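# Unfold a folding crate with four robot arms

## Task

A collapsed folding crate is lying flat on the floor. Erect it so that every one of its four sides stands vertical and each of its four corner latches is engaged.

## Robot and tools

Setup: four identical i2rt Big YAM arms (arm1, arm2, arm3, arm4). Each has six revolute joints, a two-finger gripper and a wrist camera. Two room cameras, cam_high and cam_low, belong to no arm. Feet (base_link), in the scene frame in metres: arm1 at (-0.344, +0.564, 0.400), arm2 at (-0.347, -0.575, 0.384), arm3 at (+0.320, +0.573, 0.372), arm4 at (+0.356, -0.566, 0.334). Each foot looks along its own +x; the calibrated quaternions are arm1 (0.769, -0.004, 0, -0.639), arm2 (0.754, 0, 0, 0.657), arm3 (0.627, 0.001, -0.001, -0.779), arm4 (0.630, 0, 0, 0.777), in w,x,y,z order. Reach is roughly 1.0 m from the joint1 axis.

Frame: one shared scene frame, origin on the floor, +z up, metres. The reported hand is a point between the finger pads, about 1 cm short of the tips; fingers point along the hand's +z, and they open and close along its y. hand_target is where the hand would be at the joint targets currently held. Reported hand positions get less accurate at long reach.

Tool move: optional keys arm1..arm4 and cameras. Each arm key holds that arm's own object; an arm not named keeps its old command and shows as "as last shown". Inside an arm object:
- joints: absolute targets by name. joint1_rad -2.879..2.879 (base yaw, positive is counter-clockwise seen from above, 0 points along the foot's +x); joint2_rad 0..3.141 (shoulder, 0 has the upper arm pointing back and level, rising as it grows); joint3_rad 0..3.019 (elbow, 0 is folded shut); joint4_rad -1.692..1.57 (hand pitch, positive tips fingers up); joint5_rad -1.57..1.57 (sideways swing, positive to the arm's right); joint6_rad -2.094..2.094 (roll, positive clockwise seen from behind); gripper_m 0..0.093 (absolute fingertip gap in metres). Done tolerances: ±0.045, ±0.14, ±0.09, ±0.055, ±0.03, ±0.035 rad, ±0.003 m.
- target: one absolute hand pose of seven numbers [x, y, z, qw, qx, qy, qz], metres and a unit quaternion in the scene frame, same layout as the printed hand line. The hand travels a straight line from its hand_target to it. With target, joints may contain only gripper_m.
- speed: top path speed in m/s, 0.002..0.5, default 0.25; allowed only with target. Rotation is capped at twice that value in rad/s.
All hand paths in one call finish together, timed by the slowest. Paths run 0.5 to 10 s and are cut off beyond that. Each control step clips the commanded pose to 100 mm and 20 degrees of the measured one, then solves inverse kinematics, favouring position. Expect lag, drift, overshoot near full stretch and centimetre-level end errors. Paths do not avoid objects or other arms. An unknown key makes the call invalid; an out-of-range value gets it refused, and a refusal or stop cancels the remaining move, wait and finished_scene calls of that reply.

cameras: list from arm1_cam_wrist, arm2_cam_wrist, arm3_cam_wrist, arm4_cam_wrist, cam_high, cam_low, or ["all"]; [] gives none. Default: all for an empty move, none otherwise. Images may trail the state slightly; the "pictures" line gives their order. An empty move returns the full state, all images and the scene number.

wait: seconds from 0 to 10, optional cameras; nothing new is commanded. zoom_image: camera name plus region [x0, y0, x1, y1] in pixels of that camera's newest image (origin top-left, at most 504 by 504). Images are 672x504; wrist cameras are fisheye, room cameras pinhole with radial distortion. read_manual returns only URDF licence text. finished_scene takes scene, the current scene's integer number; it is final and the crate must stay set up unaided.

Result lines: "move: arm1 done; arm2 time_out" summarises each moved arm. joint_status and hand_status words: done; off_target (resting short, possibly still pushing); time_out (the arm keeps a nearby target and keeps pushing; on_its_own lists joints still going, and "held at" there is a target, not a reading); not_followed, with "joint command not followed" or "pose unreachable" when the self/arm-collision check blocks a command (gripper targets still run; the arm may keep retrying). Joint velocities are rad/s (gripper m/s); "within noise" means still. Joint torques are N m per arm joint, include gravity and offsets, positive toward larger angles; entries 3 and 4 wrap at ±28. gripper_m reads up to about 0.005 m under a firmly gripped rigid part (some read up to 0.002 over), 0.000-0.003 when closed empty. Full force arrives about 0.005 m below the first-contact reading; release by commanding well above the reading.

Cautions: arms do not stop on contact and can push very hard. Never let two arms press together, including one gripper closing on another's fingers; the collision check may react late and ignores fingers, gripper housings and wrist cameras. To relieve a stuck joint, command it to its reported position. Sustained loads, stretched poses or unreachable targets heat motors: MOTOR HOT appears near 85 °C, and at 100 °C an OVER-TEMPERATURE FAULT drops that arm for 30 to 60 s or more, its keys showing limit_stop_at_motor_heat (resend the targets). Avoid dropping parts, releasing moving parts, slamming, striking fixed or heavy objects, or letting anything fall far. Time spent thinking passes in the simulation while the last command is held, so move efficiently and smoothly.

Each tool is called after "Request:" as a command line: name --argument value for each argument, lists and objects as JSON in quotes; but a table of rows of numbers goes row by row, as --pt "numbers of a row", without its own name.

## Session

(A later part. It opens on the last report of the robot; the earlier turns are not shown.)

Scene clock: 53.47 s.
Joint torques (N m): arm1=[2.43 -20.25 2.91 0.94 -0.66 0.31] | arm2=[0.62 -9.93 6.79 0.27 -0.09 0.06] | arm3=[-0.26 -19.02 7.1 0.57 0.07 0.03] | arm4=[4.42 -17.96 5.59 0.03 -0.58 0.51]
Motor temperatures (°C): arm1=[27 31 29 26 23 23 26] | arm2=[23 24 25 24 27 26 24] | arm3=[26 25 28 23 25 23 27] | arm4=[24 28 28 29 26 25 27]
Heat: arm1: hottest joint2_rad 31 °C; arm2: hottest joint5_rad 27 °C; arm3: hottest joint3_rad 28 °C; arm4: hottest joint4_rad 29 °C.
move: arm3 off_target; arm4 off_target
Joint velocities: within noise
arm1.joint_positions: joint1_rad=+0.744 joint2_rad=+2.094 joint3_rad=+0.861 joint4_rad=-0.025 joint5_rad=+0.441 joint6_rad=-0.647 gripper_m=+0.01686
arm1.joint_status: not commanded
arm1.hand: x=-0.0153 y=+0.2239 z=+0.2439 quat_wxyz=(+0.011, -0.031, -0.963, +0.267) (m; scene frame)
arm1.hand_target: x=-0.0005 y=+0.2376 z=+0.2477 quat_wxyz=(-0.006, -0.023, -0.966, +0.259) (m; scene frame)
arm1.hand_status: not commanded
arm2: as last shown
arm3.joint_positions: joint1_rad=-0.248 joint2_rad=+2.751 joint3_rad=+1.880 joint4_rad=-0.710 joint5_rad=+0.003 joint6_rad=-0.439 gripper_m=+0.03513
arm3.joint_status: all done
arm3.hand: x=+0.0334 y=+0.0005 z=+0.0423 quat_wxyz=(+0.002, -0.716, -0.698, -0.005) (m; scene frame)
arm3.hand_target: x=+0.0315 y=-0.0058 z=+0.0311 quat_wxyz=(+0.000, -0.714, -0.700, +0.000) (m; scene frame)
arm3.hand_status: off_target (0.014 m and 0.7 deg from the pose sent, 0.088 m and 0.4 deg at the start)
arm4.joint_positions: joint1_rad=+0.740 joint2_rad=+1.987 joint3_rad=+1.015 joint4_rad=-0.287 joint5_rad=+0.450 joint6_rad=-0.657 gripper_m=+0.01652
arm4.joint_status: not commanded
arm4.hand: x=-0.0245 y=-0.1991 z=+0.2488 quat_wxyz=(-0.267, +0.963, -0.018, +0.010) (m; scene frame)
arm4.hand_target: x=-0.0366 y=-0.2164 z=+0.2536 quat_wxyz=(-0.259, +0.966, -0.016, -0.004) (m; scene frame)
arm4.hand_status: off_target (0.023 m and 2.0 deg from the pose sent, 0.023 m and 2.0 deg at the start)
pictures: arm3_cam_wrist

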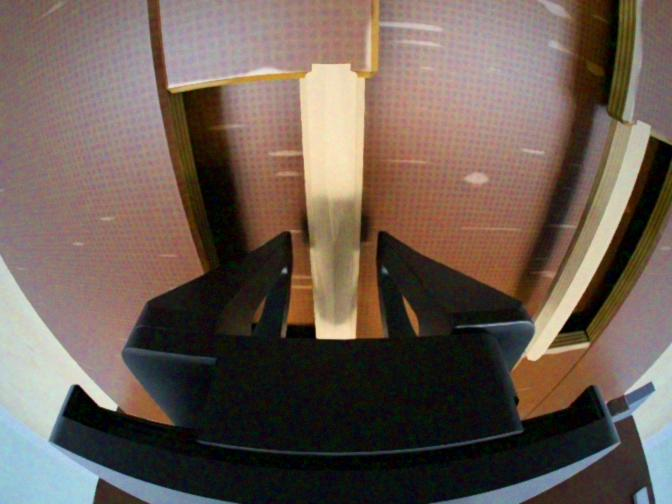

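Request:
move --arm3 '{"joints": {"gripper_m": 0.0128}}'

Request:
move --arm3 '{"target": [0.050, -0.0075, 0.128, -0.0427, 0.7124, 0.6989, -0.0435], "speed": 0.12}'

Request:
move --arm3 '{"target": [0.087, -0.008, 0.200, -0.0793, 0.7092, 0.6958, -0.0808], "speed": 0.14}'

Request:
move --arm3 '{"target": [0.140, -0.009, 0.247, -0.1216, 0.7030, 0.6897, -0.1240], "speed": 0.14}'

Request:
move --arm3 '{"target": [0.202, -0.010, 0.273, -0.1515, 0.6969, 0.6837, -0.1545], "speed": 0.25}' --arm2 '{"target": [-0.2, 0.01, 0.33, 0, 0.7065, -0.7077, 0], "speed": 0.3}' --cameras '["arm3_cam_wrist", "cam_low"]'

Scene clock: 58.00 s.
Joint torques (N m): arm1=[2.26 -19.78 2.82 0.99 -0.7 0.28] | arm2=[0.56 -10.05 6.78 0.27 -0.1 0.06] | arm3=[-0.5 -18.43 7.09 0.5 0.06 0.03] | arm4=[4.37 -17.96 5.59 0.03 -0.58 0.51]
Motor temperatures (°C): arm1=[27 31 29 26 24 23 26] | arm2=[23 24 25 24 27 26 24] | arm3=[26 25 28 23 25 23 27] | arm4=[24 28 28 29 26 25 27]
Heat: arm1: hottest joint2_rad 31 °C; arm2: hottest joint5_rad 27 °C; arm3: hottest joint3_rad 28 °C; arm4: hottest joint4_rad 29 °C.
move: arm3 off_target
Joint velocities: within noise
arm1, arm2, arm4: as last shown
arm3.joint_positions: joint1_rad=-0.248 joint2_rad=+2.751 joint3_rad=+1.880 joint4_rad=-0.710 joint5_rad=+0.003 joint6_rad=-0.448 gripper_m=+0.01699
arm3.joint_status: gripper_m off_target (ended at +0.01702, target +0.01280)
arm3.hand: x=+0.0334 y=+0.0005 z=+0.0423 quat_wxyz=(+0.002, -0.713, -0.702, -0.005) (m; scene frame)
arm3.hand_target: x=+0.0316 y=-0.0058 z=+0.0311 quat_wxyz=(+0.000, -0.711, -0.703, +0.000) (m; scene frame)
arm3.hand_status: not commanded
pictures: none

Scene clock: 59.47 s.
Joint torques (N m): arm1=[2.73 -19.19 3.02 1.07 -0.67 0.26] | arm2=[0.67 -9.99 6.8 0.27 -0.09 0.06] | arm3=[0.5 -24.23 3.45 -0.39 -0.07 0.26] | arm4=[4.42 -17.9 5.57 0.03 -0.58 0.51]
Motor temperatures (°C): arm1=[27 31 29 26 24 23 26] | arm2=[23 24 25 24 27 26 24] | arm3=[26 26 28 23 25 23 27] | arm4=[24 28 28 29 26 25 27]
Heat: arm1: hottest joint2_rad 31 °C; arm2: hottest joint5_rad 27 °C; arm3: hottest joint3_rad 28 °C; arm4: hottest joint4_rad 29 °C.
move: arm3 off_target
Joint velocities: within noise
arm1, arm2, arm4: as last shown
arm3.joint_positions: joint1_rad=-0.205 joint2_rad=+2.601 joint3_rad=+1.727 joint4_rad=-0.655 joint5_rad=+0.123 joint6_rad=-0.407 gripper_m=+0.01690
arm3.joint_status: not commanded
arm3.hand: x=+0.0410 y=+0.0012 z=+0.0984 quat_wxyz=(+0.049, -0.712, -0.700, +0.041) (m; scene frame)
arm3.hand_target: x=+0.0484 y=-0.0098 z=+0.1266 quat_wxyz=(+0.042, -0.712, -0.699, +0.048) (m; scene frame)
arm3.hand_status: off_target (0.032 m and 0.8 deg from the pose sent, 0.088 m and 7.3 deg at the start)
pictures: none

Scene clock: 60.67 s.
Joint torques (N m): arm1=[2.55 -19.96 3.02 0.98 -0.69 0.27] | arm2=[0.67 -9.93 6.78 0.27 -0.1 0.07] | arm3=[1.55 -23.41 3.9 -0.75 -0.1 0.28] | arm4=[4.42 -17.96 5.59 0.02 -0.58 0.51]
Motor temperatures (°C): arm1=[27 31 29 26 24 23 26] | arm2=[23 24 25 24 27 26 24] | arm3=[26 26 28 23 25 23 27] | arm4=[24 28 28 29 26 25 27]
Heat: arm1: hottest joint2_rad 31 °C; arm2: hottest joint5_rad 27 °C; arm3: hottest joint3_rad 28 °C; arm4: hottest joint4_rad 29 °C.
move: arm3 off_target
Joint velocities: within noise
arm1, arm2, arm4: as last shown
arm3.joint_positions: joint1_rad=-0.129 joint2_rad=+2.430 joint3_rad=+1.590 joint4_rad=-0.672 joint5_rad=+0.227 joint6_rad=-0.332 gripper_m=+0.01629
arm3.joint_status: not commanded
arm3.hand: x=+0.0736 y=+0.0012 z=+0.1693 quat_wxyz=(+0.089, -0.709, -0.696, +0.074) (m; scene frame)
arm3.hand_target: x=+0.0852 y=-0.0091 z=+0.1989 quat_wxyz=(+0.079, -0.710, -0.695, +0.081) (m; scene frame)
arm3.hand_status: off_target (0.035 m and 1.3 deg from the pose sent, 0.112 m and 5.8 deg at the start)
pictures: none

Scene clock: 61.87 s.
Joint torques (N m): arm1=[2.73 -19.55 2.84 0.92 -0.67 0.31] | arm2=[0.67 -9.99 6.79 0.27 -0.09 0.06] | arm3=[2.14 -23 4.29 -0.75 -0.27 0.3] | arm4=[4.42 -17.96 5.59 0.03 -0.58 0.51]
Motor temperatures (°C): arm1=[27 31 29 26 24 23 26] | arm2=[23 24 25 24 27 26 24] | arm3=[26 26 28 23 25 23 27] | arm4=[24 28 28 29 26 25 27]
Heat: arm1: hottest joint2_rad 31 °C; arm2: hottest joint5_rad 27 °C; arm3: hottest joint3_rad 28 °C; arm4: hottest joint4_rad 29 °C.
move: arm3 off_target
Joint velocities: within noise
arm1, arm2, arm4: as last shown
arm3.joint_positions: joint1_rad=-0.020 joint2_rad=+2.323 joint3_rad=+1.501 joint4_rad=-0.696 joint5_rad=+0.362 joint6_rad=-0.218 gripper_m=+0.01630
arm3.joint_status: not commanded
arm3.hand: x=+0.1199 y=+0.0020 z=+0.2153 quat_wxyz=(+0.138, -0.705, -0.686, +0.116) (m; scene frame)
arm3.hand_target: x=+0.1391 y=-0.0089 z=+0.2447 quat_wxyz=(+0.123, -0.702, -0.690, +0.123) (m; scene frame)
arm3.hand_status: off_target (0.039 m and 2.1 deg from the pose sent, 0.103 m and 6.9 deg at the start)
pictures: none

Scene clock: 63.87 s.
Joint torques (N m): arm1=[3.02 -20.07 2.93 1.02 -0.67 0.28] | arm2=[-0.03 -21.25 8.69 0.05 -0.13 -0.14] | arm3=[2.61 -22.3 4.7 -0.35 -0.5 0.28] | arm4=[4.42 -17.9 5.56 0.02 -0.58 0.51]
Motor temperatures (°C): arm1=[27 31 29 26 24 23 26] | arm2=[23 25 25 24 27 26 24] | arm3=[26 26 28 23 25 23 27] | arm4=[24 28 28 29 26 25 27]
Heat: arm1: hottest joint2_rad 31 °C; arm2: hottest joint5_rad 27 °C; arm3: hottest joint3_rad 28 °C; arm4: hottest joint4_rad 29 °C.
move: arm2 off_target; arm3 off_target
Joint velocities: within noise
arm1, arm4: as last shown
arm2.joint_positions: joint1_rad=-0.108 joint2_rad=+2.147 joint3_rad=+1.513 joint4_rad=-0.959 joint5_rad=+0.001 joint6_rad=-0.223 gripper_m=+0.04413
arm2.joint_status: not commanded
arm2.hand: x=-0.2042 y=-0.0052 z=+0.3216 quat_wxyz=(+0.009, +0.700, -0.714, +0.006) (m; scene frame)
arm2.hand_target: x=-0.1996 y=+0.0093 z=+0.3291 quat_wxyz=(+0.000, +0.702, -0.712, -0.001) (m; scene frame)
arm2.hand_status: off_target (0.018 m and 1.6 deg from the pose sent, 0.301 m and 1.5 deg at the start)
arm3.joint_positions: joint1_rad=+0.097 joint2_rad=+2.266 joint3_rad=+1.470 joint4_rad=-0.765 joint5_rad=+0.463 joint6_rad=-0.085 gripper_m=+0.01632
arm3.joint_status: not commanded
arm3.hand: x=+0.1736 y=+0.0008 z=+0.2462 quat_wxyz=(+0.174, -0.701, -0.676, +0.148) (m; scene frame)
arm3.hand_target: x=+0.2008 y=-0.0111 z=+0.2724 quat_wxyz=(+0.152, -0.697, -0.684, +0.156) (m; scene frame)
arm3.hand_status: off_target (0.041 m and 2.9 deg from the pose sent, 0.101 m and 4.7 deg at the start)
pictures: arm3_cam_wrist, cam_low

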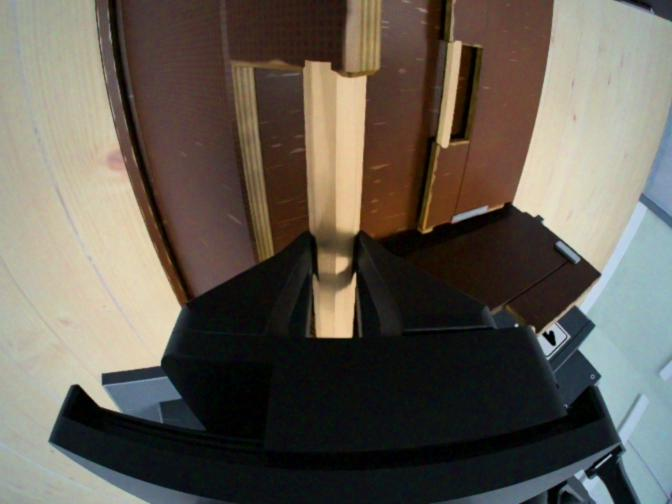

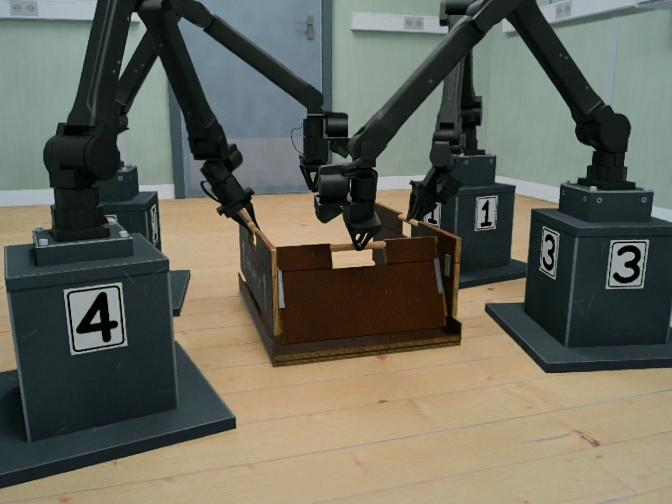

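Request:
move --arm3 '{"target": [0.242, -0.011, 0.277, -0.1812, 0.6895, 0.6764, -0.1847], "speed": 0.25}' --arm2 '{"target": [-0.0737, 0.022, 0.11, 0, 0.7065, -0.7077, 0], "speed": 0.25}' --cameras '["arm2_cam_wrist"]'

Request:
move --arm3 '{"target": [0.264, -0.011, 0.277, -0.1812, 0.6895, 0.6764, -0.1847], "speed": 0.06}'

Request:
move --arm3 '{"target": [0.281, -0.011, 0.277, -0.1812, 0.6895, 0.6764, -0.1847], "speed": 0.06}'

Request:
move --arm3 '{"target": [0.298, -0.011, 0.275, -0.1812, 0.6895, 0.6764, -0.1847], "speed": 0.06}' --cameras '["arm3_cam_wrist", "cam_high"]'

Request:
zoom_image --camera "cam_high" --region '[250, 210, 420, 300]'

Scene clock: 68.60 s.
Joint torques (N m): arm1=[3.14 -19.31 2.96 1.01 -0.64 0.35] | arm2=[-0.21 -25.23 7.32 0.09 -0.15 -0.11] | arm3=[2.78 -21.66 5.33 -0.46 -0.46 0.27] | arm4=[4.42 -17.96 5.57 0.03 -0.58 0.51]
Motor temperatures (°C): arm1=[27 31 29 26 24 23 26] | arm2=[23 25 26 24 27 26 24] | arm3=[26 26 28 23 26 23 27] | arm4=[24 28 28 29 26 25 27]
Heat: arm1: hottest joint2_rad 31 °C; arm2: hottest joint5_rad 27 °C; arm3: hottest joint3_rad 28 °C; arm4: hottest joint4_rad 29 °C.
move: arm2 off_target; arm3 off_target
Joint velocities: within noise
arm1, arm4: as last shown
arm2.joint_positions: joint1_rad=-0.290 joint2_rad=+2.654 joint3_rad=+1.822 joint4_rad=-0.768 joint5_rad=-0.001 joint6_rad=-0.417 gripper_m=+0.04413
arm2.joint_status: not commanded
arm2.hand: x=-0.0823 y=+0.0056 z=+0.1018 quat_wxyz=(+0.014, +0.704, -0.710, +0.005) (m; scene frame)
arm2.hand_target: x=-0.0749 y=+0.0198 z=+0.1094 quat_wxyz=(+0.001, +0.706, -0.708, -0.001) (m; scene frame)
arm2.hand_status: off_target (0.020 m and 1.7 deg from the pose sent, 0.250 m and 1.6 deg at the start)
arm3.joint_positions: joint1_rad=+0.186 joint2_rad=+2.260 joint3_rad=+1.469 joint4_rad=-0.816 joint5_rad=+0.552 joint6_rad=+0.021 gripper_m=+0.01634
arm3.joint_status: not commanded
arm3.hand: x=+0.2118 y=+0.0010 z=+0.2570 quat_wxyz=(+0.205, -0.694, -0.667, +0.179) (m; scene frame)
arm3.hand_target: x=+0.2409 y=-0.0104 z=+0.2762 quat_wxyz=(+0.182, -0.689, -0.677, +0.184) (m; scene frame)
arm3.hand_status: off_target (0.038 m and 3.1 deg from the pose sent, 0.076 m and 4.5 deg at the start)
pictures: arm2_cam_wrist

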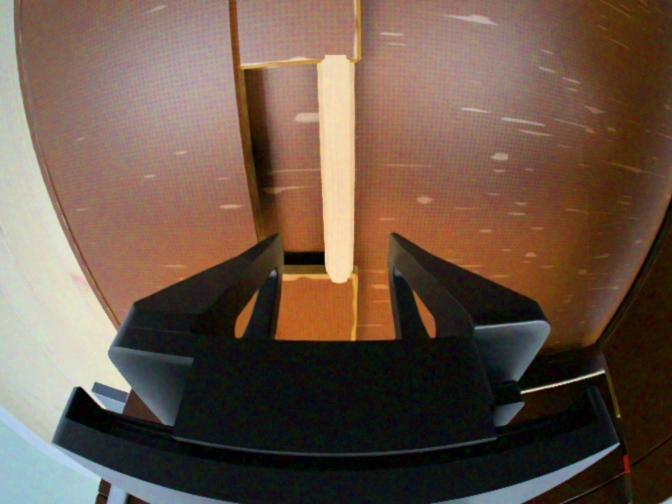

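Scene clock: 69.70 s.
Joint torques (N m): arm1=[2.78 -19.25 2.97 0.75 -0.67 0.28] | arm2=[-0.21 -25.11 7.36 0.1 -0.14 -0.12] | arm3=[4.31 -20.54 5.56 -0.65 -0.79 0.38] | arm4=[4.42 -17.9 5.59 0.03 -0.58 0.51]
Motor temperatures (°C): arm1=[27 32 29 26 24 23 26] | arm2=[23 25 26 24 27 26 24] | arm3=[26 27 28 23 26 23 27] | arm4=[24 29 28 29 26 25 27]
Heat: arm1: hottest joint2_rad 32 °C; arm2: hottest joint5_rad 27 °C; arm3: hottest joint3_rad 28 °C; arm4: hottest joint2_rad 29 °C.
move: arm3 off_target
Joint velocities: within noise
arm1, arm4: as last shown
arm2.joint_positions: joint1_rad=-0.286 joint2_rad=+2.654 joint3_rad=+1.822 joint4_rad=-0.768 joint5_rad=-0.001 joint6_rad=-0.417 gripper_m=+0.04413
arm2.joint_status: not commanded
arm2.hand: x=-0.0850 y=+0.0068 z=+0.1018 quat_wxyz=(+0.014, +0.705, -0.709, +0.005) (m; scene frame)
arm2.hand_target: x=-0.0776 y=+0.0211 z=+0.1094 quat_wxyz=(+0.001, +0.707, -0.707, -0.001) (m; scene frame)
arm2.hand_status: not commanded
arm3.joint_positions: joint1_rad=+0.204 joint2_rad=+2.259 joint3_rad=+1.469 joint4_rad=-0.828 joint5_rad=+0.559 joint6_rad=+0.050 gripper_m=+0.01634
arm3.joint_status: not commanded
arm3.hand: x=+0.2215 y=+0.0014 z=+0.2585 quat_wxyz=(+0.206, -0.696, -0.663, +0.182) (m; scene frame)
arm3.hand_target: x=+0.2629 y=-0.0106 z=+0.2763 quat_wxyz=(+0.180, -0.690, -0.677, +0.185) (m; scene frame)
arm3.hand_status: off_target (0.048 m and 3.4 deg from the pose sent, 0.057 m and 3.1 deg at the start)
pictures: none

Scene clock: 70.90 s.
Joint torques (N m): arm1=[2.67 -19.9 2.95 0.9 -0.66 0.29] | arm2=[-0.26 -25.05 7.36 0.09 -0.15 -0.13] | arm3=[2.61 -19.84 6.38 -0.75 -0.78 0.3] | arm4=[4.42 -17.9 5.57 0.02 -0.58 0.51]
Motor temperatures (°C): arm1=[27 32 29 26 24 23 26] | arm2=[23 25 26 24 27 26 24] | arm3=[26 27 28 23 26 23 27] | arm4=[24 29 28 29 26 25 27]
Heat: arm1: hottest joint2_rad 32 °C; arm2: hottest joint5_rad 27 °C; arm3: hottest joint3_rad 28 °C; arm4: hottest joint2_rad 29 °C.
move: arm3 off_target
Joint velocities: within noise
arm1.joint_positions: joint1_rad=+0.744 joint2_rad=+2.094 joint3_rad=+0.861 joint4_rad=-0.025 joint5_rad=+0.441 joint6_rad=-0.647 gripper_m=+0.01686
arm1.joint_status: not commanded
arm1.hand: x=-0.0153 y=+0.2239 z=+0.2439 quat_wxyz=(+0.011, -0.031, -0.963, +0.267) (m; scene frame)
arm1.hand_target: x=-0.0005 y=+0.2376 z=+0.2477 quat_wxyz=(-0.006, -0.023, -0.966, +0.259) (m; scene frame)
arm1.hand_status: not commanded
arm2: as last shown
arm3.joint_positions: joint1_rad=+0.255 joint2_rad=+2.252 joint3_rad=+1.469 joint4_rad=-0.854 joint5_rad=+0.559 joint6_rad=+0.096 gripper_m=+0.01635
arm3.joint_status: not commanded
arm3.hand: x=+0.2504 y=+0.0014 z=+0.2623 quat_wxyz=(+0.205, -0.692, -0.667, +0.185) (m; scene frame)
arm3.hand_target: x=+0.2800 y=-0.0107 z=+0.2770 quat_wxyz=(+0.181, -0.689, -0.677, +0.185) (m; scene frame)
arm3.hand_status: off_target (0.036 m and 2.9 deg from the pose sent, 0.064 m and 3.4 deg at the start)
arm4.joint_positions: joint1_rad=+0.740 joint2_rad=+1.987 joint3_rad=+1.015 joint4_rad=-0.287 joint5_rad=+0.450 joint6_rad=-0.657 gripper_m=+0.01652
arm4.joint_status: not commanded
arm4.hand: x=-0.0245 y=-0.1991 z=+0.2488 quat_wxyz=(-0.267, +0.963, -0.018, +0.010) (m; scene frame)
arm4.hand_target: x=-0.0366 y=-0.2164 z=+0.2536 quat_wxyz=(-0.259, +0.966, -0.016, -0.004) (m; scene frame)
arm4.hand_status: not commanded
pictures: none

Scene clock: 71.87 s.
Joint torques (N m): arm1=[2.26 -19.66 2.91 1.05 -0.68 0.29] | arm2=[-0.26 -25.11 7.35 0.1 -0.15 -0.13] | arm3=[3.9 -19.31 7.04 -1.03 -0.81 0.38] | arm4=[4.37 -17.96 5.59 0.03 -0.59 0.51]
Motor temperatures (°C): arm1=[27 32 29 26 24 23 26] | arm2=[23 25 26 24 27 26 24] | arm3=[26 27 28 23 26 23 27] | arm4=[24 29 28 29 26 25 27]
Heat: arm1: hottest joint2_rad 32 °C; arm2: hottest joint5_rad 27 °C; arm3: hottest joint3_rad 28 °C; arm4: hottest joint2_rad 29 °C.
move: arm3 off_target
Joint velocities: within noise
arm1, arm2, arm4: as last shown
arm3.joint_positions: joint1_rad=+0.270 joint2_rad=+2.252 joint3_rad=+1.470 joint4_rad=-0.860 joint5_rad=+0.559 joint6_rad=+0.118 gripper_m=+0.01634
arm3.joint_status: not commanded
arm3.hand: x=+0.2591 y=+0.0010 z=+0.2628 quat_wxyz=(+0.203, -0.694, -0.665, +0.188) (m; scene frame)
arm3.hand_target: x=+0.2972 y=-0.0103 z=+0.2747 quat_wxyz=(+0.181, -0.689, -0.677, +0.186) (m; scene frame)
arm3.hand_status: off_target (0.042 m and 2.9 deg from the pose sent, 0.051 m and 2.9 deg at the start)
pictures: arm3_cam_wrist, cam_high

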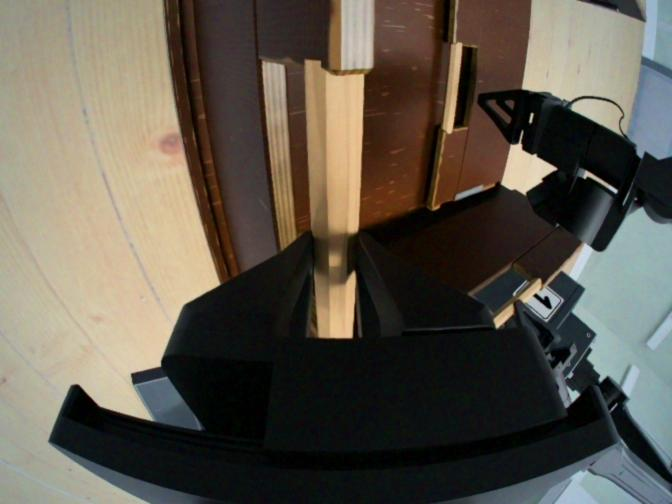

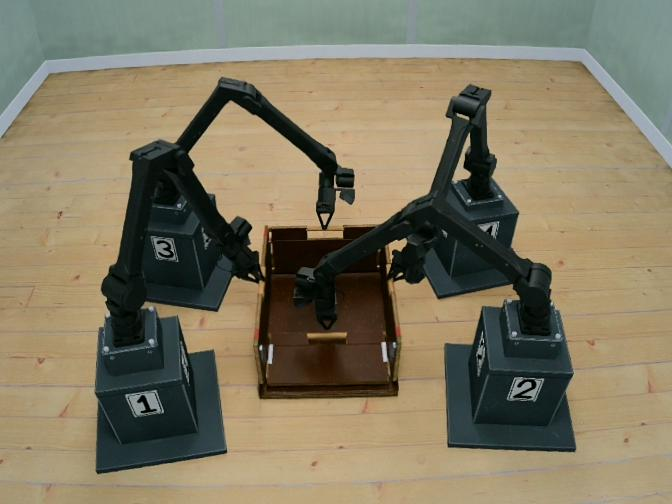

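Scaled by 2.965 from the camera's 672x504 image, which has a finer 960x720 frame.

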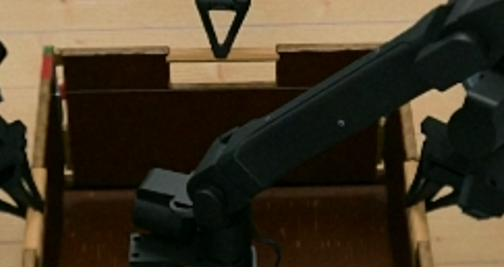

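Request:
move --arm3 '{"target": [0.306, -0.011, 0.274, -0.1812, 0.6895, 0.6764, -0.1847], "speed": 0.1}' --arm2 '{"target": [-0.0725, 0.022, 0.036, 0, 0.7065, -0.7077, 0], "speed": 0.12, "joints": {"gripper_m": 0.034}}' --cameras '["arm2_cam_wrist"]'

Scene clock: 75.23 s.
Joint torques (N m): arm1=[2.78 -19.66 2.99 1.06 -0.69 0.29] | arm2=[-0.85 -25.52 7.08 0.54 -0.01 -0.13] | arm3=[5.19 -19.49 7.12 -1.32 -0.85 0.5] | arm4=[4.37 -17.96 5.59 0.03 -0.58 0.51]
Motor temperatures (°C): arm1=[27 32 29 26 24 23 26] | arm2=[23 26 26 24 27 26 24] | arm3=[26 27 29 23 26 23 28] | arm4=[24 29 28 29 26 25 27]
Heat: arm1: hottest joint2_rad 32 °C; arm2: hottest joint5_rad 27 °C; arm3: hottest joint3_rad 29 °C; arm4: hottest joint2_rad 29 °C.
move: arm2 off_target; arm3 off_target
Joint velocities: within noise
arm1, arm4: as last shown
arm2.joint_positions: joint1_rad=-0.286 joint2_rad=+2.818 joint3_rad=+1.941 joint4_rad=-0.734 joint5_rad=-0.001 joint6_rad=-0.420 gripper_m=+0.03414
arm2.joint_status: all done
arm2.hand: x=-0.0855 y=+0.0057 z=+0.0293 quat_wxyz=(+0.019, +0.706, -0.708, +0.007) (m; scene frame)
arm2.hand_target: x=-0.0728 y=+0.0215 z=+0.0372 quat_wxyz=(-0.001, +0.707, -0.708, +0.000) (m; scene frame)
arm2.hand_status: off_target (0.022 m and 2.3 deg from the pose sent, 0.069 m and 1.7 deg at the start)
arm3.joint_positions: joint1_rad=+0.270 joint2_rad=+2.252 joint3_rad=+1.470 joint4_rad=-0.862 joint5_rad=+0.559 joint6_rad=+0.124 gripper_m=+0.01634
arm3.joint_status: not commanded
arm3.hand: x=+0.2591 y=+0.0013 z=+0.2629 quat_wxyz=(+0.203, -0.696, -0.663, +0.188) (m; scene frame)
arm3.hand_target: x=+0.3046 y=-0.0091 z=+0.2736 quat_wxyz=(+0.181, -0.689, -0.677, +0.185) (m; scene frame)
arm3.hand_status: off_target (0.050 m and 3.0 deg from the pose sent, 0.050 m and 2.9 deg at the start)
pictures: arm2_cam_wrist

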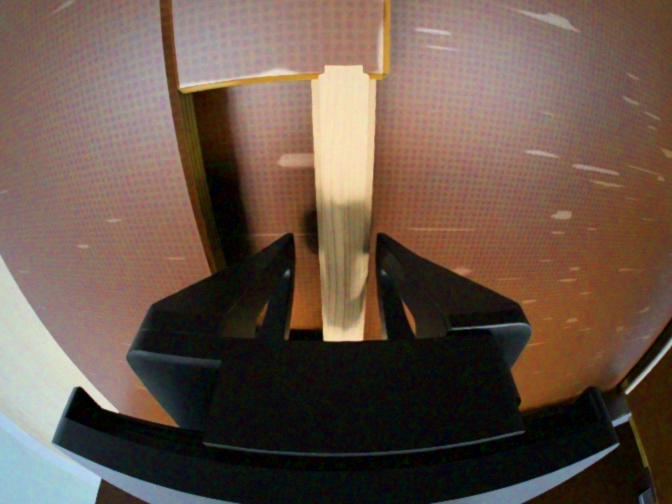

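Request:
move --arm2 '{"target": [-0.068, 0.022, 0.040, 0, 0.7065, -0.7077, 0], "speed": 0.06, "joints": {"gripper_m": 0.026}}' --arm3 '{"target": [0.272, -0.009, 0.274, -0.1812, 0.6895, 0.6764, -0.1847], "speed": 0.08, "joints": {"gripper_m": 0.032}}'

Request:
move --arm2 '{"joints": {"gripper_m": 0.0128}}' --arm3 '{"target": [0.258, -0.009, 0.274, -0.1812, 0.6895, 0.6764, -0.1847], "speed": 0.08, "joints": {"gripper_m": 0.038}}' --cameras '["arm2_cam_wrist", "arm3_cam_wrist"]'

Scene clock: 78.23 s.
Joint torques (N m): arm1=[2.55 -19.55 2.93 1.05 -0.66 0.26] | arm2=[-0.5 -25.82 7.12 0.21 -0.02 -0.14] | arm3=[-0.32 -19.37 5.52 0.47 -0.03 0] | arm4=[4.42 -17.96 5.59 0.03 -0.58 0.51]
Motor temperatures (°C): arm1=[27 32 29 26 24 23 26] | arm2=[23 26 26 24 27 26 24] | arm3=[26 27 29 23 26 23 28] | arm4=[24 29 28 29 26 25 27]
Heat: arm1: hottest joint2_rad 32 °C; arm2: hottest joint5_rad 27 °C; arm3: hottest joint3_rad 29 °C; arm4: hottest joint2_rad 29 °C.
move: arm2 off_target; arm3 off_target
Joint velocities: within noise
arm1, arm4: as last shown
arm2.joint_positions: joint1_rad=-0.293 joint2_rad=+2.818 joint3_rad=+1.946 joint4_rad=-0.734 joint5_rad=-0.001 joint6_rad=-0.424 gripper_m=+0.02614
arm2.joint_status: all done
arm2.hand: x=-0.0800 y=+0.0060 z=+0.0304 quat_wxyz=(+0.017, +0.705, -0.709, +0.006) (m; scene frame)
arm2.hand_target: x=-0.0662 y=+0.0205 z=+0.0402 quat_wxyz=(+0.000, +0.705, -0.709, +0.000) (m; scene frame)
arm2.hand_status: off_target (0.022 m and 2.0 deg from the pose sent, 0.026 m and 2.3 deg at the start)
arm3.joint_positions: joint1_rad=+0.276 joint2_rad=+2.251 joint3_rad=+1.470 joint4_rad=-0.873 joint5_rad=+0.539 joint6_rad=+0.105 gripper_m=+0.03191
arm3.joint_status: all done
arm3.hand: x=+0.2654 y=+0.0033 z=+0.2621 quat_wxyz=(+0.201, -0.689, -0.674, +0.176) (m; scene frame)
arm3.hand_target: x=+0.2715 y=-0.0070 z=+0.2738 quat_wxyz=(+0.185, -0.689, -0.677, +0.182) (m; scene frame)
arm3.hand_status: off_target (0.018 m and 2.5 deg from the pose sent, 0.020 m and 3.0 deg at the start)
pictures: none

Scene clock: 79.27 s.
Joint torques (N m): arm1=[2.43 -19.78 2.91 0.99 -0.68 0.27] | arm2=[-0.91 -25.82 7.15 0.29 0.11 -0.1] | arm3=[-1.49 -19.78 5.05 0.79 0.27 0.01] | arm4=[4.42 -17.96 5.59 0.03 -0.59 0.51]
Motor temperatures (°C): arm1=[27 32 29 26 24 23 26] | arm2=[23 27 26 24 27 26 24] | arm3=[26 27 29 23 26 23 28] | arm4=[24 29 28 29 26 25 27]
Heat: arm1: hottest joint2_rad 32 °C; arm2: hottest joint2_rad 27 °C; arm3: hottest joint3_rad 29 °C; arm4: hottest joint2_rad 29 °C.
move: arm2 off_target; arm3 off_target
Joint velocities: within noise
arm1, arm4: as last shown
arm2.joint_positions: joint1_rad=-0.293 joint2_rad=+2.818 joint3_rad=+1.946 joint4_rad=-0.737 joint5_rad=-0.012 joint6_rad=-0.437 gripper_m=+0.01746
arm2.joint_status: gripper_m off_target (ended at +0.01748, target +0.01280)
arm2.hand: x=-0.0820 y=+0.0060 z=+0.0304 quat_wxyz=(+0.020, +0.709, -0.705, +0.001) (m; scene frame)
arm2.hand_target: x=-0.0675 y=+0.0208 z=+0.0402 quat_wxyz=(+0.002, +0.708, -0.706, -0.003) (m; scene frame)
arm2.hand_status: not commanded
arm3.joint_positions: joint1_rad=+0.273 joint2_rad=+2.248 joint3_rad=+1.470 joint4_rad=-0.851 joint5_rad=+0.523 joint6_rad=+0.081 gripper_m=+0.03787
arm3.joint_status: all done
arm3.hand: x=+0.2663 y=-0.0018 z=+0.2621 quat_wxyz=(+0.190, -0.686, -0.680, +0.176) (m; scene frame)
arm3.hand_target: x=+0.2596 y=-0.0089 z=+0.2731 quat_wxyz=(+0.179, -0.691, -0.677, +0.182) (m; scene frame)
arm3.hand_status: off_target (0.016 m and 1.6 deg from the pose sent, 0.019 m and 2.5 deg at the start)
pictures: arm2_cam_wrist, arm3_cam_wrist

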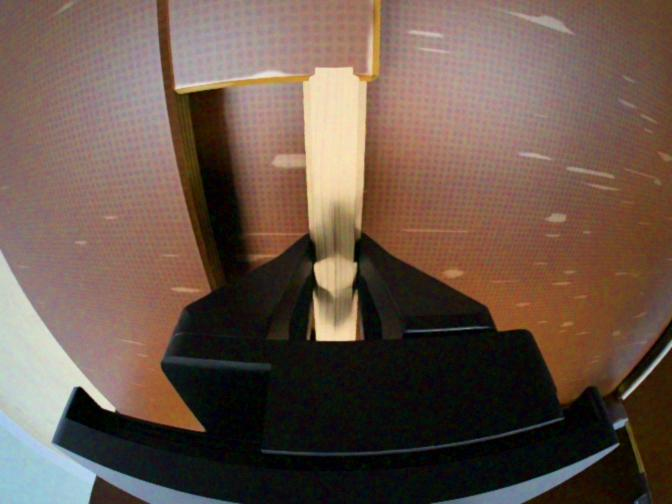

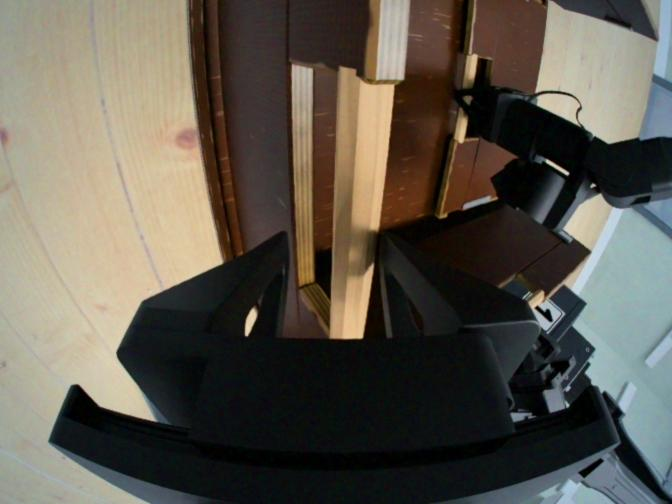

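Request:
move --arm2 '{"target": [-0.099, 0.021, 0.116, -0.0432, 0.7051, -0.7063, 0.0431], "speed": 0.12}' --arm3 '{"target": [0.315, -0.009, 0.37, -0.1812, 0.6895, 0.6764, -0.1847], "speed": 0.15}'

Request:
move --arm2 '{"target": [-0.136, 0.021, 0.188, -0.0801, 0.7020, -0.7032, 0.0800], "speed": 0.14}'

Request:
move --arm2 '{"target": [-0.189, 0.021, 0.238, -0.1229, 0.6958, -0.6969, 0.1226], "speed": 0.14}'

Request:
move --arm2 '{"target": [-0.251, 0.021, 0.263, -0.1531, 0.6898, -0.6909, 0.1529], "speed": 0.12}' --cameras '["arm2_cam_wrist", "cam_high"]'

Scene clock: 84.70 s.
Joint torques (N m): arm1=[2.61 -19.19 3.02 0.9 -0.65 0.27] | arm2=[1.2 -30.33 3.62 -0.47 -0.32 0.26] | arm3=[-0.09 -18.32 8.99 -0.27 0.44 0.23] | arm4=[4.42 -17.96 5.59 0.03 -0.58 0.51]
Motor temperatures (°C): arm1=[27 32 29 26 24 23 26] | arm2=[23 28 26 24 27 26 25] | arm3=[26 27 29 23 26 23 27] | arm4=[24 29 28 29 27 25 28]
Heat: arm1: hottest joint2_rad 32 °C; arm2: hottest joint2_rad 28 °C; arm3: hottest joint3_rad 29 °C; arm4: hottest joint2_rad 29 °C.
move: arm2 off_target; arm3 off_target
Joint velocities: within noise
arm1, arm4: as last shown
arm2.joint_positions: joint1_rad=-0.247 joint2_rad=+2.677 joint3_rad=+1.780 joint4_rad=-0.646 joint5_rad=+0.133 joint6_rad=-0.387 gripper_m=+0.01746
arm2.joint_status: not commanded
arm2.hand: x=-0.0868 y=+0.0058 z=+0.0789 quat_wxyz=(-0.039, +0.706, -0.705, +0.056) (m; scene frame)
arm2.hand_target: x=-0.0921 y=+0.0218 z=+0.1141 quat_wxyz=(-0.049, +0.702, -0.709, +0.046) (m; scene frame)
arm2.hand_status: off_target (0.042 m and 1.6 deg from the pose sent, 0.089 m and 8.7 deg at the start)
arm3.joint_positions: joint1_rad=+0.351 joint2_rad=+2.107 joint3_rad=+1.495 joint4_rad=-1.086 joint5_rad=+0.523 joint6_rad=+0.171 gripper_m=+0.03787
arm3.joint_status: not commanded
arm3.hand: x=+0.3094 y=+0.0089 z=+0.3505 quat_wxyz=(+0.201, -0.683, -0.682, +0.171) (m; scene frame)
arm3.hand_target: x=+0.3152 y=-0.0092 z=+0.3704 quat_wxyz=(+0.182, -0.689, -0.677, +0.185) (m; scene frame)
arm3.hand_status: off_target (0.027 m and 2.9 deg from the pose sent, 0.119 m and 1.6 deg at the start)
pictures: none

Scene clock: 85.97 s.
Joint torques (N m): arm1=[2.49 -19.37 2.96 0.95 -0.66 0.31] | arm2=[2.43 -28.98 4.36 -0.7 -0.47 0.34] | arm3=[0.21 -18.78 8.95 -0.28 0.4 0.21] | arm4=[4.37 -17.96 5.59 0.02 -0.58 0.51]
Motor temperatures (°C): arm1=[27 32 29 26 24 23 26] | arm2=[23 28 26 24 27 26 25] | arm3=[26 27 29 23 26 23 27] | arm4=[24 29 28 29 27 25 28]
Heat: arm1: hottest joint2_rad 32 °C; arm2: hottest joint2_rad 28 °C; arm3: hottest joint3_rad 29 °C; arm4: hottest joint2_rad 29 °C.
move: arm2 off_target
Joint velocities: within noise
arm1, arm4: as last shown
arm2.joint_positions: joint1_rad=-0.172 joint2_rad=+2.498 joint3_rad=+1.631 joint4_rad=-0.663 joint5_rad=+0.231 joint6_rad=-0.317 gripper_m=+0.01680
arm2.joint_status: not commanded
arm2.hand: x=-0.1192 y=+0.0061 z=+0.1536 quat_wxyz=(-0.071, +0.704, -0.701, +0.093) (m; scene frame)
arm2.hand_target: x=-0.1354 y=+0.0213 z=+0.1860 quat_wxyz=(-0.079, +0.702, -0.703, +0.080) (m; scene frame)
arm2.hand_status: off_target (0.041 m and 1.9 deg from the pose sent, 0.121 m and 5.5 deg at the start)
arm3.joint_positions: joint1_rad=+0.350 joint2_rad=+2.107 joint3_rad=+1.495 joint4_rad=-1.086 joint5_rad=+0.523 joint6_rad=+0.171 gripper_m=+0.03787
arm3.joint_status: not commanded
arm3.hand: x=+0.3085 y=+0.0089 z=+0.3505 quat_wxyz=(+0.201, -0.683, -0.681, +0.171) (m; scene frame)
arm3.hand_target: x=+0.3143 y=-0.0092 z=+0.3704 quat_wxyz=(+0.182, -0.689, -0.676, +0.185) (m; scene frame)
arm3.hand_status: not commanded
pictures: none

Scene clock: 87.17 s.
Joint torques (N m): arm1=[2.9 -19.43 2.92 1.09 -0.71 0.3] | arm2=[3.14 -28.4 4.68 -0.81 -0.76 0.36] | arm3=[0.03 -19.14 8.98 -0.29 0.38 0.19] | arm4=[4.42 -17.9 5.57 0.03 -0.58 0.51]
Motor temperatures (°C): arm1=[27 32 29 26 24 23 26] | arm2=[23 28 26 24 27 26 25] | arm3=[26 27 29 23 26 23 27] | arm4=[24 29 28 29 27 25 28]
Heat: arm1: hottest joint2_rad 32 °C; arm2: hottest joint2_rad 28 °C; arm3: hottest joint3_rad 29 °C; arm4: hottest joint2_rad 29 °C.
move: arm2 off_target
Joint velocities: within noise
arm1, arm3, arm4: as last shown
arm2.joint_positions: joint1_rad=-0.063 joint2_rad=+2.387 joint3_rad=+1.544 joint4_rad=-0.693 joint5_rad=+0.369 joint6_rad=-0.206 gripper_m=+0.01679
arm2.joint_status: not commanded
arm2.hand: x=-0.1645 y=+0.0069 z=+0.2032 quat_wxyz=(-0.116, +0.695, -0.695, +0.144) (m; scene frame)
arm2.hand_target: x=-0.1878 y=+0.0218 z=+0.2365 quat_wxyz=(-0.123, +0.697, -0.696, +0.123) (m; scene frame)
arm2.hand_status: off_target (0.045 m and 2.6 deg from the pose sent, 0.111 m and 6.9 deg at the start)
pictures: none

Scene clock: 88.47 s.
Joint torques (N m): arm1=[2.61 -19.96 2.89 0.87 -0.66 0.32] | arm2=[3.55 -26.7 5.26 -0.44 -0.96 0.35] | arm3=[0.15 -18.37 8.83 -0.49 0.41 0.18] | arm4=[4.42 -17.9 5.57 0.03 -0.58 0.51]
Motor temperatures (°C): arm1=[27 32 29 26 24 23 26] | arm2=[23 28 26 24 27 26 25] | arm3=[26 27 29 23 26 23 27] | arm4=[24 29 28 29 27 25 28]
Heat: arm1: hottest joint2_rad 32 °C; arm2: hottest joint2_rad 28 °C; arm3: hottest joint3_rad 29 °C; arm4: hottest joint2_rad 29 °C.
move: arm2 off_target
Joint velocities: within noise
arm1.joint_positions: joint1_rad=+0.744 joint2_rad=+2.094 joint3_rad=+0.861 joint4_rad=-0.025 joint5_rad=+0.441 joint6_rad=-0.647 gripper_m=+0.01686
arm1.joint_status: not commanded
arm1.hand: x=-0.0153 y=+0.2239 z=+0.2439 quat_wxyz=(+0.011, -0.031, -0.963, +0.267) (m; scene frame)
arm1.hand_target: x=-0.0005 y=+0.2376 z=+0.2477 quat_wxyz=(-0.006, -0.023, -0.966, +0.259) (m; scene frame)
arm1.hand_status: not commanded
arm2.joint_positions: joint1_rad=+0.057 joint2_rad=+2.328 joint3_rad=+1.512 joint4_rad=-0.769 joint5_rad=+0.465 joint6_rad=-0.070 gripper_m=+0.01681
arm2.joint_status: not commanded
arm2.hand: x=-0.2213 y=+0.0064 z=+0.2359 quat_wxyz=(-0.146, +0.686, -0.690, +0.180) (m; scene frame)
arm2.hand_target: x=-0.2493 y=+0.0203 z=+0.2613 quat_wxyz=(-0.152, +0.690, -0.691, +0.154) (m; scene frame)
arm2.hand_status: off_target (0.043 m and 3.2 deg from the pose sent, 0.106 m and 4.5 deg at the start)
arm3: as last shown
arm4.joint_positions: joint1_rad=+0.740 joint2_rad=+1.987 joint3_rad=+1.015 joint4_rad=-0.287 joint5_rad=+0.450 joint6_rad=-0.657 gripper_m=+0.01652
arm4.joint_status: not commanded
arm4.hand: x=-0.0245 y=-0.1991 z=+0.2488 quat_wxyz=(-0.267, +0.963, -0.018, +0.010) (m; scene frame)
arm4.hand_target: x=-0.0366 y=-0.2164 z=+0.2536 quat_wxyz=(-0.259, +0.966, -0.016, -0.004) (m; scene frame)
arm4.hand_status: not commanded
pictures: arm2_cam_wrist, cam_high

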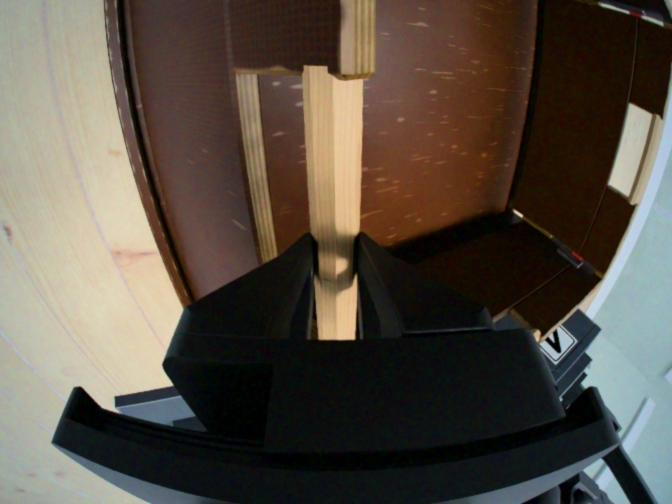

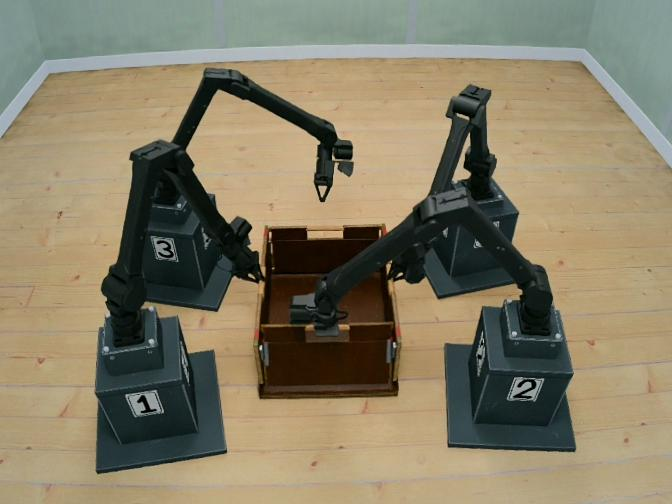

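Request:
move --arm2 '{"target": [-0.291, 0.021, 0.265, -0.1832, 0.6824, -0.6836, 0.1828], "speed": 0.08}'

Request:
move --arm2 '{"target": [-0.313, 0.021, 0.265, -0.1832, 0.6824, -0.6836, 0.1828], "speed": 0.06}'

Request:
move --arm2 '{"target": [-0.330, 0.021, 0.265, -0.1832, 0.6824, -0.6836, 0.1828], "speed": 0.06}' --cameras '["cam_high"]'

Scene clock: 94.83 s.
Joint torques (N m): arm1=[2.67 -19.6 2.88 1.05 -0.65 0.27] | arm2=[4.19 -25.11 6.23 -0.58 -1.06 0.42] | arm3=[-0.09 -18.96 8.94 -0.28 0.4 0.22] | arm4=[4.37 -17.96 5.57 0.03 -0.58 0.51]
Motor temperatures (°C): arm1=[27 32 29 26 24 23 26] | arm2=[23 28 26 24 27 26 25] | arm3=[26 27 30 23 26 23 27] | arm4=[24 29 28 29 27 25 28]
Heat: arm1: hottest joint2_rad 32 °C; arm2: hottest joint2_rad 28 °C; arm3: hottest joint3_rad 30 °C; arm4: hottest joint2_rad 29 °C.
move: arm2 off_target
Joint velocities: within noise
arm1, arm3, arm4: as last shown
arm2.joint_positions: joint1_rad=+0.141 joint2_rad=+2.323 joint3_rad=+1.512 joint4_rad=-0.811 joint5_rad=+0.556 joint6_rad=+0.027 gripper_m=+0.01683
arm2.joint_status: not commanded
arm2.hand: x=-0.2569 y=+0.0072 z=+0.2465 quat_wxyz=(-0.180, +0.677, -0.682, +0.209) (m; scene frame)
arm2.hand_target: x=-0.2904 y=+0.0212 z=+0.2649 quat_wxyz=(-0.184, +0.683, -0.683, +0.182) (m; scene frame)
arm2.hand_status: off_target (0.041 m and 3.1 deg from the pose sent, 0.077 m and 4.4 deg at the start)
pictures: none

Scene clock: 95.90 s.
Joint torques (N m): arm1=[2.49 -19.78 2.95 0.84 -0.64 0.3] | arm2=[5.42 -24.76 6.37 -0.72 -1.25 0.48] | arm3=[0.09 -18.61 9.01 -0.4 0.37 0.21] | arm4=[4.42 -17.9 5.59 0.03 -0.59 0.51]
Motor temperatures (°C): arm1=[27 32 29 26 24 23 26] | arm2=[23 29 26 24 27 26 25] | arm3=[26 28 30 23 26 23 27] | arm4=[24 29 28 29 27 25 28]
Heat: arm1: hottest joint2_rad 32 °C; arm2: hottest joint2_rad 29 °C; arm3: hottest joint3_rad 30 °C; arm4: hottest joint2_rad 29 °C.
move: arm2 off_target
Joint velocities: within noise
arm1, arm3, arm4: as last shown
arm2.joint_positions: joint1_rad=+0.162 joint2_rad=+2.323 joint3_rad=+1.519 joint4_rad=-0.835 joint5_rad=+0.559 joint6_rad=+0.061 gripper_m=+0.01683
arm2.joint_status: not commanded
arm2.hand: x=-0.2690 y=+0.0074 z=+0.2490 quat_wxyz=(-0.182, +0.674, -0.684, +0.211) (m; scene frame)
arm2.hand_target: x=-0.3116 y=+0.0201 z=+0.2646 quat_wxyz=(-0.183, +0.683, -0.683, +0.183) (m; scene frame)
arm2.hand_status: off_target (0.049 m and 3.3 deg from the pose sent, 0.061 m and 3.1 deg at the start)
pictures: none

Scene clock: 97.00 s.
Joint torques (N m): arm1=[2.43 -19.43 2.97 0.88 -0.66 0.3] | arm2=[3.49 -24.18 6.72 -0.4 -1.22 0.33] | arm3=[-0.79 -19.02 9.06 -0.35 0.41 0.21] | arm4=[4.42 -17.96 5.59 0.02 -0.58 0.51]
Motor temperatures (°C): arm1=[27 32 29 26 24 23 26] | arm2=[23 29 26 24 27 26 25] | arm3=[26 28 31 23 26 23 27] | arm4=[24 30 28 29 27 25 28]
Heat: arm1: hottest joint2_rad 32 °C; arm2: hottest joint2_rad 29 °C; arm3: hottest joint3_rad 31 °C; arm4: hottest joint2_rad 30 °C.
move: arm2 off_target
Joint velocities: within noise
arm1, arm3, arm4: as last shown
arm2.joint_positions: joint1_rad=+0.213 joint2_rad=+2.321 joint3_rad=+1.529 joint4_rad=-0.869 joint5_rad=+0.557 joint6_rad=+0.110 gripper_m=+0.01676
arm2.joint_status: not commanded
arm2.hand: x=-0.2986 y=+0.0080 z=+0.2526 quat_wxyz=(-0.184, +0.677, -0.681, +0.209) (m; scene frame)
arm2.hand_target: x=-0.3290 y=+0.0209 z=+0.2654 quat_wxyz=(-0.184, +0.682, -0.684, +0.182) (m; scene frame)
arm2.hand_status: off_target (0.036 m and 3.1 deg from the pose sent, 0.065 m and 3.3 deg at the start)
pictures: cam_high

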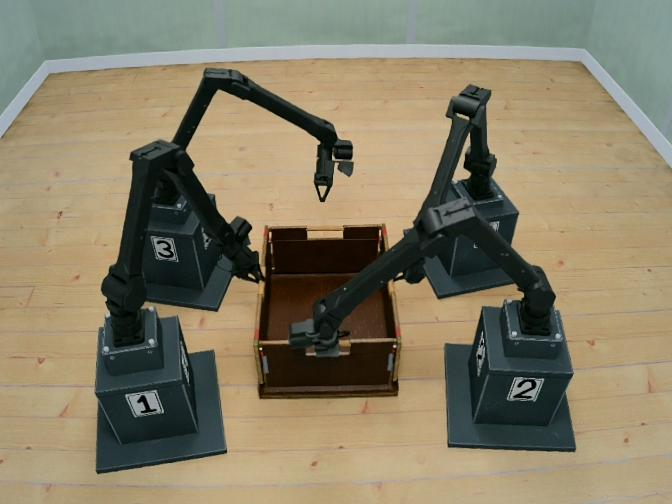

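Request:
move --arm2 '{"target": [-0.344, 0.021, 0.265, -0.1832, 0.6824, -0.6836, 0.1828], "speed": 0.06}' --cameras '["cam_high"]'

Request:
zoom_image --camera "cam_high" --region '[240, 215, 420, 415]'

Scene clock: 98.90 s.
Joint torques (N m): arm1=[3.14 -19.78 2.92 1.05 -0.68 0.28] | arm2=[5.54 -23.88 7.02 -0.83 -1.25 0.5] | arm3=[0.09 -18.49 8.94 -0.44 0.41 0.22] | arm4=[4.42 -17.9 5.57 0.03 -0.58 0.51]
Motor temperatures (°C): arm1=[27 32 28 26 24 23 26] | arm2=[23 29 26 24 27 26 25] | arm3=[26 28 31 23 26 23 27] | arm4=[24 30 28 29 27 25 28]
Heat: arm1: hottest joint2_rad 32 °C; arm2: hottest joint2_rad 29 °C; arm3: hottest joint3_rad 31 °C; arm4: hottest joint2_rad 30 °C.
move: arm2 off_target
Joint velocities: within noise
arm1, arm3, arm4: as last shown
arm2.joint_positions: joint1_rad=+0.213 joint2_rad=+2.321 joint3_rad=+1.532 joint4_rad=-0.874 joint5_rad=+0.554 joint6_rad=+0.119 gripper_m=+0.01676
arm2.joint_status: not commanded
arm2.hand: x=-0.2991 y=+0.0084 z=+0.2532 quat_wxyz=(-0.183, +0.674, -0.685, +0.208) (m; scene frame)
arm2.hand_target: x=-0.3431 y=+0.0199 z=+0.2648 quat_wxyz=(-0.183, +0.683, -0.683, +0.182) (m; scene frame)
arm2.hand_status: off_target (0.048 m and 3.1 deg from the pose sent, 0.049 m and 3.1 deg at the start)
pictures: cam_high

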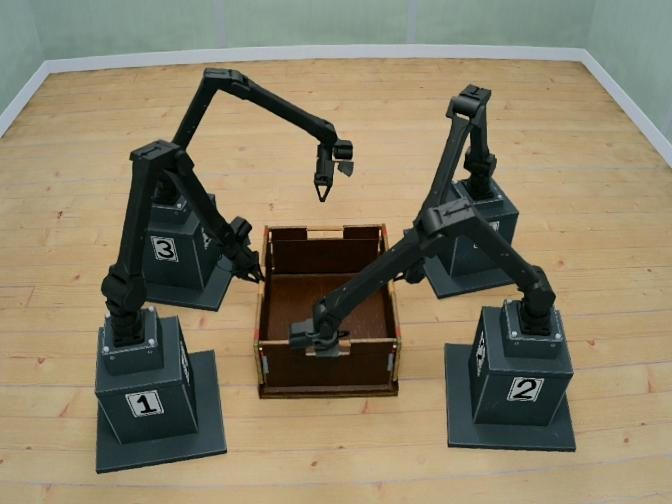

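Scaled by 2.520 from the camera's 672x504 image, which has a finer 960x720 frame.

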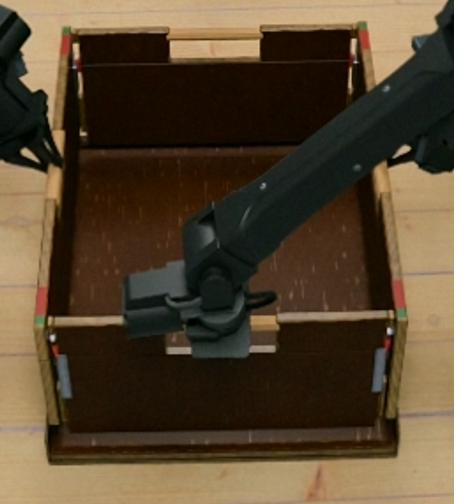

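Request:
move --arm2 '{"target": [-0.314, 0.021, 0.266, -0.1832, 0.6824, -0.6836, 0.1828], "speed": 0.08, "joints": {"gripper_m": 0.032}}'

Request:
move --arm2 '{"target": [-0.304, 0.021, 0.27, -0.1832, 0.6824, -0.6836, 0.1828], "speed": 0.08, "joints": {"gripper_m": 0.038}}' --arm1 '{"target": [0.0, 0.229, 0.247, 0.0061, 0.0228, 0.9656, -0.2587], "speed": 0.06, "joints": {"gripper_m": 0.030}}' --arm4 '{"target": [-0.037, -0.210, 0.252, -0.2588, 0.9658, -0.016, -0.0043], "speed": 0.06, "joints": {"gripper_m": 0.030}}' --cameras '["cam_high"]'

Request:
zoom_image --camera "cam_high" --region '[240, 215, 420, 415]'

Scene clock: 101.97 s.
Joint torques (N m): arm1=[2.43 -19.9 2.89 0.91 -0.65 0.28] | arm2=[0.85 -24.7 5.86 0.36 -0.17 -0.05] | arm3=[-0.09 -18.43 8.98 -0.35 0.39 0.21] | arm4=[4.42 -17.96 5.59 0.03 -0.58 0.51]
Motor temperatures (°C): arm1=[27 32 28 26 24 23 26] | arm2=[23 29 26 24 27 26 25] | arm3=[26 28 31 23 26 23 27] | arm4=[24 30 28 29 27 25 28]
Heat: arm1: hottest joint2_rad 32 °C; arm2: hottest joint2_rad 29 °C; arm3: hottest joint3_rad 31 °C; arm4: hottest joint2_rad 30 °C.
move: arm2 off_target
Joint velocities: within noise
arm1, arm3, arm4: as last shown
arm2.joint_positions: joint1_rad=+0.218 joint2_rad=+2.321 joint3_rad=+1.532 joint4_rad=-0.878 joint5_rad=+0.534 joint6_rad=+0.114 gripper_m=+0.03190
arm2.joint_status: all done
arm2.hand: x=-0.3046 y=+0.0072 z=+0.2515 quat_wxyz=(-0.174, +0.679, -0.683, +0.204) (m; scene frame)
arm2.hand_target: x=-0.3139 y=+0.0198 z=+0.2660 quat_wxyz=(-0.182, +0.683, -0.683, +0.185) (m; scene frame)
arm2.hand_status: off_target (0.022 m and 2.6 deg from the pose sent, 0.023 m and 3.1 deg at the start)
pictures: none

Scene clock: 102.93 s.
Joint torques (N m): arm1=[-0.32 -17.9 4.12 0.99 0.08 0.11] | arm2=[-0.62 -25.47 5.39 0.68 0.11 -0.12] | arm3=[-0.38 -18.55 8.92 -0.32 0.38 0.2] | arm4=[2.14 -15.85 6.72 0.31 -0.13 0.29]
Motor temperatures (°C): arm1=[27 32 28 26 24 23 26] | arm2=[23 29 26 24 27 26 25] | arm3=[26 28 31 23 26 23 27] | arm4=[24 30 28 29 27 25 28]
Heat: arm1: hottest joint2_rad 32 °C; arm2: hottest joint2_rad 29 °C; arm3: hottest joint3_rad 31 °C; arm4: hottest joint2_rad 30 °C.
move: arm1 done; arm2 off_target; arm4 done
Joint velocities: within noise
arm1.joint_positions: joint1_rad=+0.760 joint2_rad=+2.085 joint3_rad=+0.861 joint4_rad=-0.025 joint5_rad=+0.418 joint6_rad=-0.646 gripper_m=+0.02997
arm1.joint_status: all done
arm1.hand: x=-0.0054 y=+0.2301 z=+0.2463 quat_wxyz=(-0.002, -0.023, -0.965, +0.261) (m; scene frame)
arm1.hand_target: x=+0.0006 y=+0.2289 z=+0.2475 quat_wxyz=(-0.007, -0.022, -0.966, +0.259) (m; scene frame)
arm1.hand_status: done (0.006 m and 0.5 deg from the pose sent, 0.016 m and 2.4 deg at the start)
arm2.joint_positions: joint1_rad=+0.218 joint2_rad=+2.321 joint3_rad=+1.532 joint4_rad=-0.880 joint5_rad=+0.519 joint6_rad=+0.099 gripper_m=+0.03787
arm2.joint_status: all done
arm2.hand: x=-0.3069 y=+0.0066 z=+0.2502 quat_wxyz=(-0.167, +0.686, -0.680, +0.201) (m; scene frame)
arm2.hand_target: x=-0.3051 y=+0.0198 z=+0.2692 quat_wxyz=(-0.179, +0.683, -0.684, +0.182) (m; scene frame)
arm2.hand_status: off_target (0.025 m and 2.9 deg from the pose sent, 0.023 m and 2.6 deg at the start)
arm3.joint_positions: joint1_rad=+0.350 joint2_rad=+2.107 joint3_rad=+1.495 joint4_rad=-1.086 joint5_rad=+0.523 joint6_rad=+0.171 gripper_m=+0.03787
arm3.joint_status: not commanded
arm3.hand: x=+0.3085 y=+0.0089 z=+0.3505 quat_wxyz=(+0.201, -0.683, -0.681, +0.171) (m; scene frame)
arm3.hand_target: x=+0.3143 y=-0.0092 z=+0.3704 quat_wxyz=(+0.182, -0.689, -0.676, +0.185) (m; scene frame)
arm3.hand_status: not commanded
arm4.joint_positions: joint1_rad=+0.758 joint2_rad=+1.972 joint3_rad=+1.014 joint4_rad=-0.290 joint5_rad=+0.427 joint6_rad=-0.648 gripper_m=+0.02995
arm4.joint_status: all done
arm4.hand: x=-0.0351 y=-0.2078 z=+0.2542 quat_wxyz=(-0.261, +0.965, -0.013, -0.005) (m; scene frame)
arm4.hand_target: x=-0.0374 y=-0.2110 z=+0.2517 quat_wxyz=(-0.256, +0.966, -0.015, -0.006) (m; scene frame)
arm4.hand_status: done (0.004 m and 0.4 deg from the pose sent, 0.017 m and 2.0 deg at the start)
pictures: cam_high

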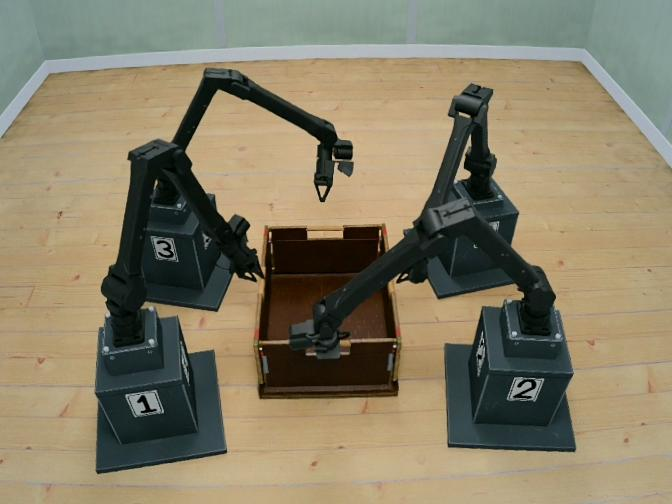

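Scaled by 2.520 from the camera's 672x504 image, which has a finer 960x720 frame.

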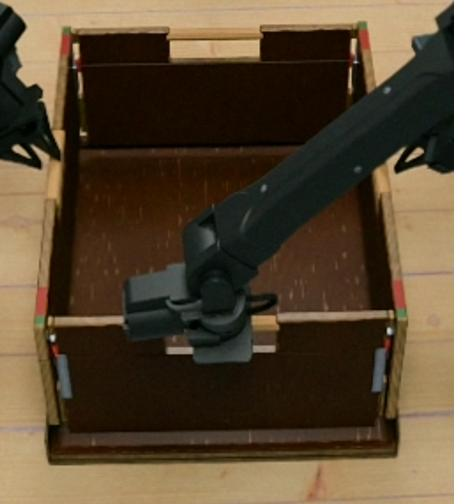

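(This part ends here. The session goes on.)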